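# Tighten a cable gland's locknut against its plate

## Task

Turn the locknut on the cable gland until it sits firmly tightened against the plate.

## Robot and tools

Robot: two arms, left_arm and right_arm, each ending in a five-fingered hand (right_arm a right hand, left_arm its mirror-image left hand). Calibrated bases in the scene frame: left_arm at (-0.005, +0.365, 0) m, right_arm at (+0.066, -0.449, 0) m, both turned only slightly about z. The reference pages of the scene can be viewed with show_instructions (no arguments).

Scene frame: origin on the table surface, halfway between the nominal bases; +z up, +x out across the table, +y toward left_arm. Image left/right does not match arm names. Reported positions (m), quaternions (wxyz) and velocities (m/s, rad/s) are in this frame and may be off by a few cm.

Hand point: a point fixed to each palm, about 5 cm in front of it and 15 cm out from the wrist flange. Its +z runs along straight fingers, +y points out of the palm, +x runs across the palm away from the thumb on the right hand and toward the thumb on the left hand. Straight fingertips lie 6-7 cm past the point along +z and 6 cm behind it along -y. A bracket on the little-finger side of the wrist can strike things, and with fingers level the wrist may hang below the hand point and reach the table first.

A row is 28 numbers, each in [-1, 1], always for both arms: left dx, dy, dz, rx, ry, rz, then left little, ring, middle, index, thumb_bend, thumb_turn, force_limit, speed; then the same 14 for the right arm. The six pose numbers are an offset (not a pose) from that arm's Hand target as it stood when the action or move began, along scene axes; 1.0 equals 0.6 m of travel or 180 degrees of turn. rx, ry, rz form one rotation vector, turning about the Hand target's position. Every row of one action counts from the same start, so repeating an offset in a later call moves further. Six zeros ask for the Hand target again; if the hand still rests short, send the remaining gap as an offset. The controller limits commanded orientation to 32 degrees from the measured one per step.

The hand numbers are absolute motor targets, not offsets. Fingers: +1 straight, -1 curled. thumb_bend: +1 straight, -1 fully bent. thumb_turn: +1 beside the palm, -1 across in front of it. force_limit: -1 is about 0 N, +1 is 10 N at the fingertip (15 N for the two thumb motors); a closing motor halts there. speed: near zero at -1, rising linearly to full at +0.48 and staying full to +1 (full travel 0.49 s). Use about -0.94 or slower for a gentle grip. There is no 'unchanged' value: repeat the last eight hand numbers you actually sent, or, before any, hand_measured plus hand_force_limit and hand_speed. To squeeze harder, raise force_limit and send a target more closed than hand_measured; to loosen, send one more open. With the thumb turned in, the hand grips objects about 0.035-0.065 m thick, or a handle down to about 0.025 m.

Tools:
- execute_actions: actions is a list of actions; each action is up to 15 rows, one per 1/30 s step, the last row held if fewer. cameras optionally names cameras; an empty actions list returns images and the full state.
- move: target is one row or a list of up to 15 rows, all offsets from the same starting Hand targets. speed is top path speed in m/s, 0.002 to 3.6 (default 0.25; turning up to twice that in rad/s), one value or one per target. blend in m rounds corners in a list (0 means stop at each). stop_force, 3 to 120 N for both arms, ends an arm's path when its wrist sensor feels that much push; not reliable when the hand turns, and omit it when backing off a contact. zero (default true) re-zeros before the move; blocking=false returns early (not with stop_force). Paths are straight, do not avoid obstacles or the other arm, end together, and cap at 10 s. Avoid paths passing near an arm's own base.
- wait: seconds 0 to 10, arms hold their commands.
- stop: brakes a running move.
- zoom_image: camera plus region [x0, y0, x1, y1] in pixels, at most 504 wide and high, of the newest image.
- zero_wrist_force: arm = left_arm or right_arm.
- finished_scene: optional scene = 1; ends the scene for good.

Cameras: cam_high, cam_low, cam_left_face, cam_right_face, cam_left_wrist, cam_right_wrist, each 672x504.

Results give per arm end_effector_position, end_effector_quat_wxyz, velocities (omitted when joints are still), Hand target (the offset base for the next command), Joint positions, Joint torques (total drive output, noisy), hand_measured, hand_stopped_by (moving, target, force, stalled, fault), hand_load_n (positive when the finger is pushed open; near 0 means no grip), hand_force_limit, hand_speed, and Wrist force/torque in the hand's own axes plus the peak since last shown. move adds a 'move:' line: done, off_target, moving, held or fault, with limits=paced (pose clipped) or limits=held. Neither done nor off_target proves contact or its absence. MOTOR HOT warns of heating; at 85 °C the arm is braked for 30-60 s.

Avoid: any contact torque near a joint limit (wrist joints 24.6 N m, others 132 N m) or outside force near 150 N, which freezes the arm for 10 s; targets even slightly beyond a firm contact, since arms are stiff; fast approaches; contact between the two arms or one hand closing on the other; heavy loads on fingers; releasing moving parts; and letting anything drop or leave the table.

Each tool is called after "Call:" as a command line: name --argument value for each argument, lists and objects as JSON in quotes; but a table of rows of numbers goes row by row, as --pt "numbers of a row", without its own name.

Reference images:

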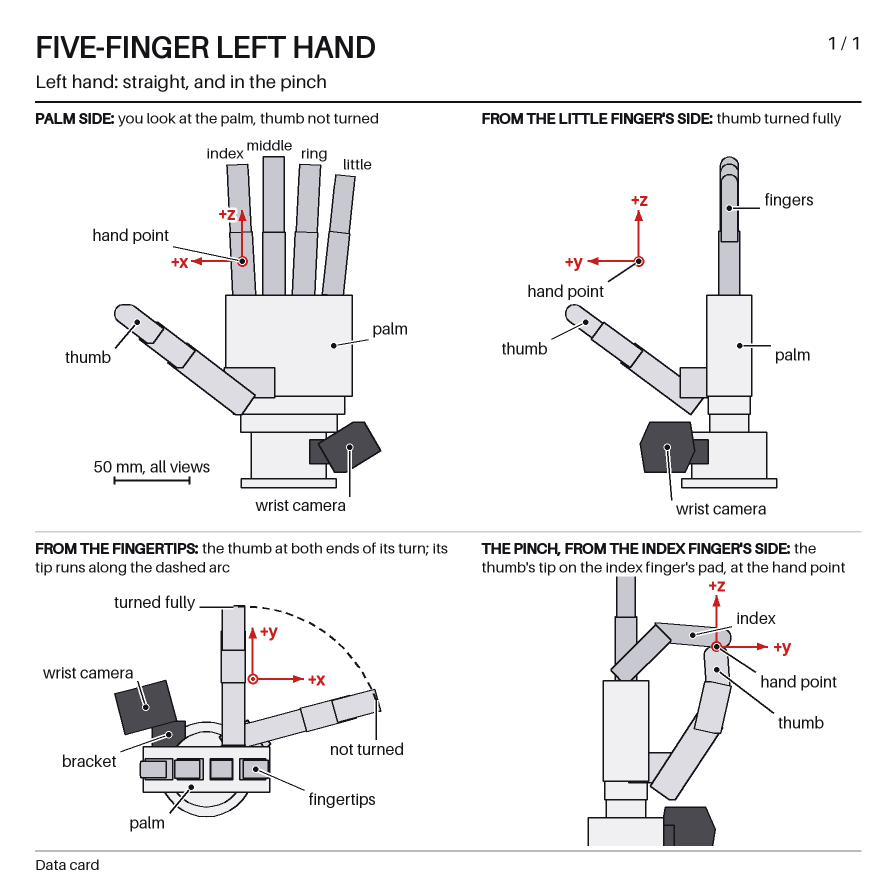

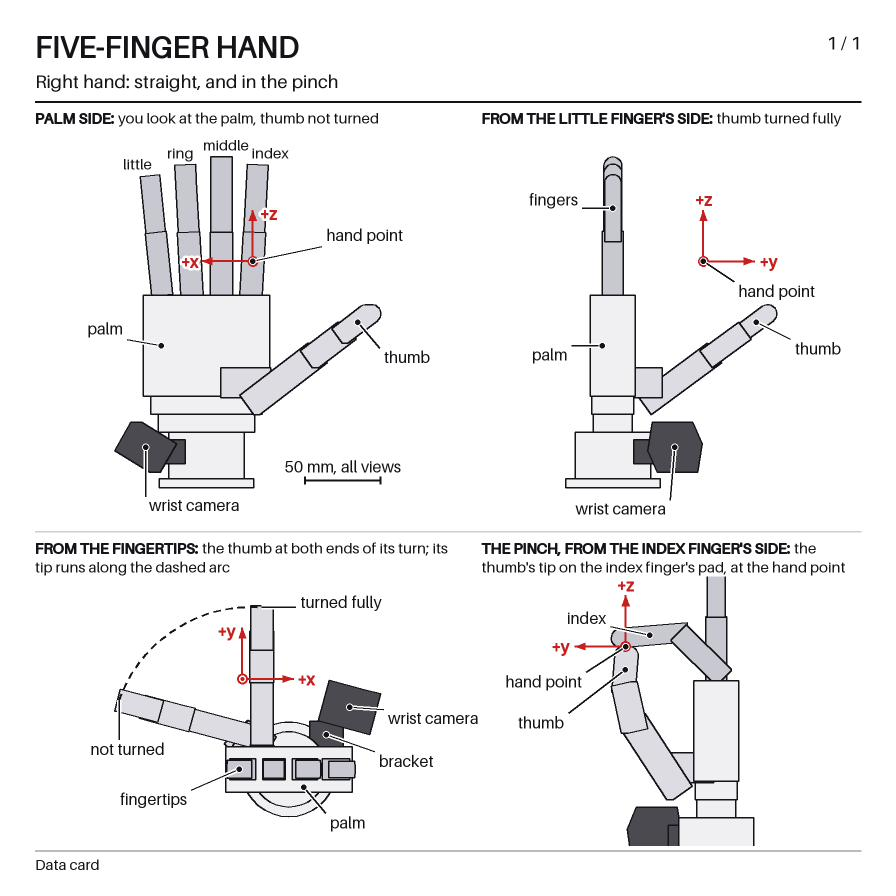

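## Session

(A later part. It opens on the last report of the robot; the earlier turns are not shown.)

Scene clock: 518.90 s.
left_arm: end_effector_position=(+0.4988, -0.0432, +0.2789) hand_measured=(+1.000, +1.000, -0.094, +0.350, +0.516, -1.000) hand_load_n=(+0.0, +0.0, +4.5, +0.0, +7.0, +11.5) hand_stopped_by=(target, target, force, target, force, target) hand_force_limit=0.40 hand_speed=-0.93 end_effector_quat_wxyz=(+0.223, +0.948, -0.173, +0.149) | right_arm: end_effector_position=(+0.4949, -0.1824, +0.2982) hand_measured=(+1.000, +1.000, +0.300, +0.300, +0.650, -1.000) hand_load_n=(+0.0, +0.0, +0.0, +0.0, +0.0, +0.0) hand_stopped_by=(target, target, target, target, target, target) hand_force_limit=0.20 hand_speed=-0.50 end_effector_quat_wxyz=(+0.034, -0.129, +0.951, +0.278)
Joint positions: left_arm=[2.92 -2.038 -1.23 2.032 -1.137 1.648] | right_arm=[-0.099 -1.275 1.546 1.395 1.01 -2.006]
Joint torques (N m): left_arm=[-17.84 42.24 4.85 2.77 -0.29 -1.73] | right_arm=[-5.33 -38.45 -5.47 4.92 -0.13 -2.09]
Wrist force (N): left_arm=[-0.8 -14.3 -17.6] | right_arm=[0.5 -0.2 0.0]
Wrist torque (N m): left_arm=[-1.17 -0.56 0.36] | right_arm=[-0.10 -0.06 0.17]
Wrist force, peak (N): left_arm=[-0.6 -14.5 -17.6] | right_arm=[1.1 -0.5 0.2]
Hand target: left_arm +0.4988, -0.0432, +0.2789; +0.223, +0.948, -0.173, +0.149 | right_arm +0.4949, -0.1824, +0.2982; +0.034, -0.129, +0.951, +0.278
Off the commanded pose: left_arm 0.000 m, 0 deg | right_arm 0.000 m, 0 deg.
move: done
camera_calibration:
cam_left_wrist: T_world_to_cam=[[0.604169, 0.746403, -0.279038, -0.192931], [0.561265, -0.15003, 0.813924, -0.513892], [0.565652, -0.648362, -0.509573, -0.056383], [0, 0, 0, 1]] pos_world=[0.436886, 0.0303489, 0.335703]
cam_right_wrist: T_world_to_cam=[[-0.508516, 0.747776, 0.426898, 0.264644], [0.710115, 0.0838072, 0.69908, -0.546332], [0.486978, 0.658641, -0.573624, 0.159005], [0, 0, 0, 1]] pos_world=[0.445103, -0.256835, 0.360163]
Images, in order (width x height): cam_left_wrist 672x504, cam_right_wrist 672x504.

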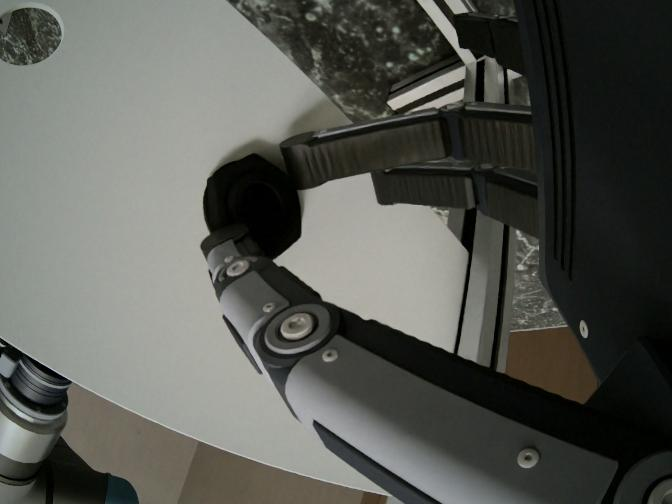

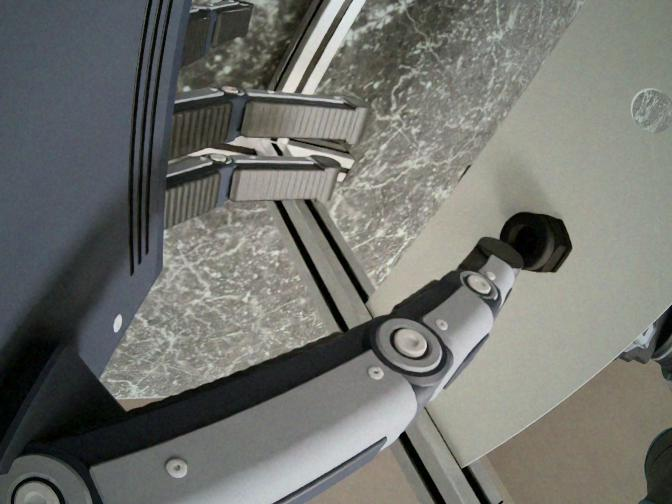

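Call:
move --pt "0.0 0.0003 -0.0043 -0.0024 0.0444 0 1 1 -0.2 0.35 0.41 -1 0.4 -0.93 0 0 0 0 0 0 1 1 0.3 0.3 0.65 -1 0.2 -0.5" --pt "-0.0003 0.0003 -0.0085 -0.0045 0.0832 0 1 1 -0.2 0.35 0.41 -1 0.4 -0.93 0 0 0 0 0 0 1 1 0.3 0.3 0.65 -1 0.2 -0.5" --speed 0.06

Call:
move --pt "0 0 0 0 0 0 1 1 0.05 0.35 0.62 -1 0.2 -0.4 0 0 0 0 0 0 1 1 0.3 0.3 0.65 -1 0.2 -0.5" --pt "0 0.1500 0 0 0 0 1 1 0.05 0.35 0.62 -1 0.2 -0.4 0 0 0 0 0 0 1 1 0.3 0.3 0.65 -1 0.2 -0.5" --speed 0.15 --cameras '["cam_left_wrist","cam_right_wrist"]'

Call:
zoom_image --camera "cam_left_wrist" --region '[60, 180, 220, 320]'

Call:
zoom_image --camera "cam_right_wrist" --region '[480, 190, 600, 290]'

Scene clock: 522.10 s.
left_arm: end_effector_position=(+0.4986, -0.0430, +0.2738) hand_measured=(+1.000, +1.000, -0.094, +0.350, +0.516, -1.000) hand_load_n=(+0.0, +0.0, +3.0, +0.0, +6.5, -3.5) hand_stopped_by=(target, target, force, target, force, target) hand_force_limit=0.40 hand_speed=-0.93 end_effector_quat_wxyz=(+0.250, +0.958, -0.141, +0.025) | right_arm: end_effector_position=(+0.4949, -0.1824, +0.2982) hand_measured=(+1.000, +1.000, +0.300, +0.300, +0.650, -1.000) hand_load_n=(+0.0, +0.0, +0.0, +0.0, +0.0, +0.0) hand_stopped_by=(target, target, target, target, target, target) hand_force_limit=0.20 hand_speed=-0.50 end_effector_quat_wxyz=(+0.034, -0.129, +0.951, +0.278)
Joint positions: left_arm=[2.944 -2.169 -1.088 1.764 -1.068 1.659] | right_arm=[-0.099 -1.275 1.546 1.395 1.01 -2.006]
Joint torques (N m): left_arm=[7.24 34.69 26.94 -3.52 3.43 1.81] | right_arm=[-4.79 -38.21 -5.45 4.84 -0.64 -2.03]
Wrist force (N): left_arm=[-2.5 -3.0 -6.0] | right_arm=[0.7 -0.3 0.0]
Wrist torque (N m): left_arm=[-0.41 -0.06 0.14] | right_arm=[-0.11 -0.09 0.18]
Wrist force, peak (N): left_arm=[0.8 -15.6 -18.4] | right_arm=[1.1 -0.6 -0.1]
Hand target: left_arm +0.4986, -0.0430, +0.2738; +0.250, +0.958, -0.141, +0.025 | right_arm +0.4949, -0.1824, +0.2982; +0.034, -0.129, +0.951, +0.278
Off the commanded pose: left_arm 0.000 m, 0 deg | right_arm 0.000 m, 0 deg.
move: done

Scene clock: 523.80 s.
left_arm: end_effector_position=(+0.4986, +0.0469, +0.2738) hand_measured=(+1.000, +1.000, +0.050, +0.350, +0.614, -1.000) hand_load_n=(+0.0, +0.0, +0.0, +0.0, +0.0, +0.0) hand_stopped_by=(target, target, target, target, target, target) hand_force_limit=0.20 hand_speed=-0.40 end_effector_quat_wxyz=(+0.250, +0.958, -0.141, +0.025) | right_arm: end_effector_position=(+0.4949, -0.1824, +0.2982) hand_measured=(+1.000, +1.000, +0.300, +0.300, +0.650, -1.000) hand_load_n=(+0.0, +0.0, +0.0, +0.0, +0.0, +0.0) hand_stopped_by=(target, target, target, target, target, target) hand_force_limit=0.20 hand_speed=-0.50 end_effector_quat_wxyz=(+0.034, -0.129, +0.951, +0.278)
Joint positions: left_arm=[3.119 -2.093 -1.235 1.736 -1.064 1.858] | right_arm=[-0.099 -1.275 1.546 1.395 1.01 -2.006]
Joint torques (N m): left_arm=[10.09 51.56 7.45 -4.64 3.17 1.97] | right_arm=[-5.26 -37.86 -5.16 4.84 -0.81 -2.18]
Wrist force (N): left_arm=[0.4 1.4 1.2] | right_arm=[0.6 -0.4 -0.2]
Wrist torque (N m): left_arm=[-0.09 0.05 -0.03] | right_arm=[-0.12 -0.07 0.17]
Wrist force, peak (N): left_arm=[-0.7 -10.4 1.5] | right_arm=[1.1 0.0 -0.2]
Hand target: left_arm +0.4986, +0.0470, +0.2738; +0.250, +0.958, -0.141, +0.025 | right_arm +0.4949, -0.1824, +0.2982; +0.034, -0.129, +0.951, +0.278
Off the commanded pose: left_arm 0.000 m, 0 deg | right_arm 0.000 m, 0 deg.
move: done
camera_calibration:
cam_left_wrist: T_world_to_cam=[[0.510196, 0.741363, -0.435983, -0.17139], [0.752687, -0.139614, 0.643405, -0.545341], [0.416127, -0.656422, -0.629244, 0.107227], [0, 0, 0, 1]] pos_world=[0.453293, 0.121312, 0.343624]
cam_right_wrist: T_world_to_cam=[[-0.508516, 0.747776, 0.426898, 0.264644], [0.710115, 0.0838072, 0.69908, -0.546332], [0.486978, 0.658641, -0.573624, 0.159005], [0, 0, 0, 1]] pos_world=[0.445103, -0.256835, 0.360163]
Images, in order (width x height): cam_left_wrist 672x504, cam_right_wrist 672x504.

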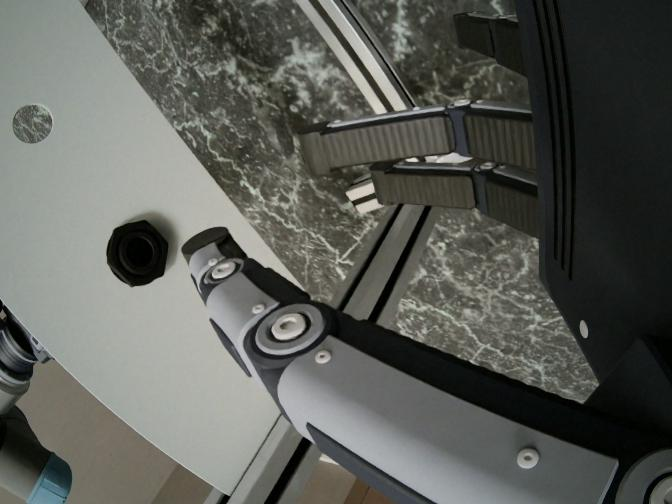

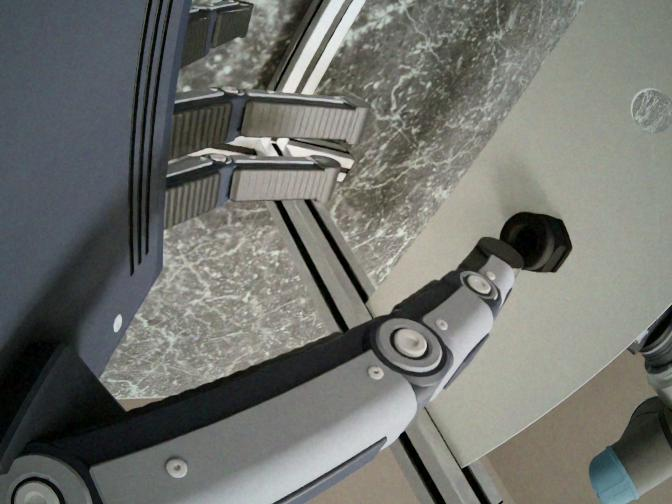

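Scaled by 3.150 from the camera's 672x504 image, which has a finer 960x720 frame.

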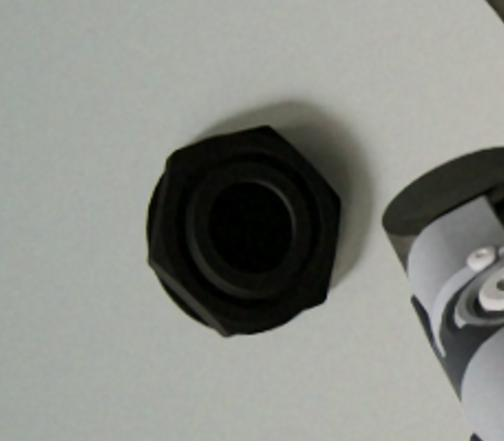

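Scaled by 4.200 from the camera's 672x504 image, which has a finer 960x720 frame.

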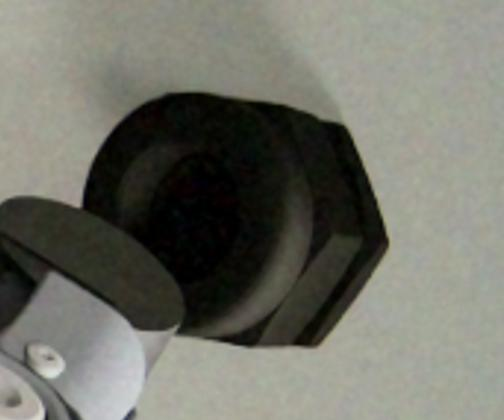

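Call:
finished_scene

The scene is finished: the task was done.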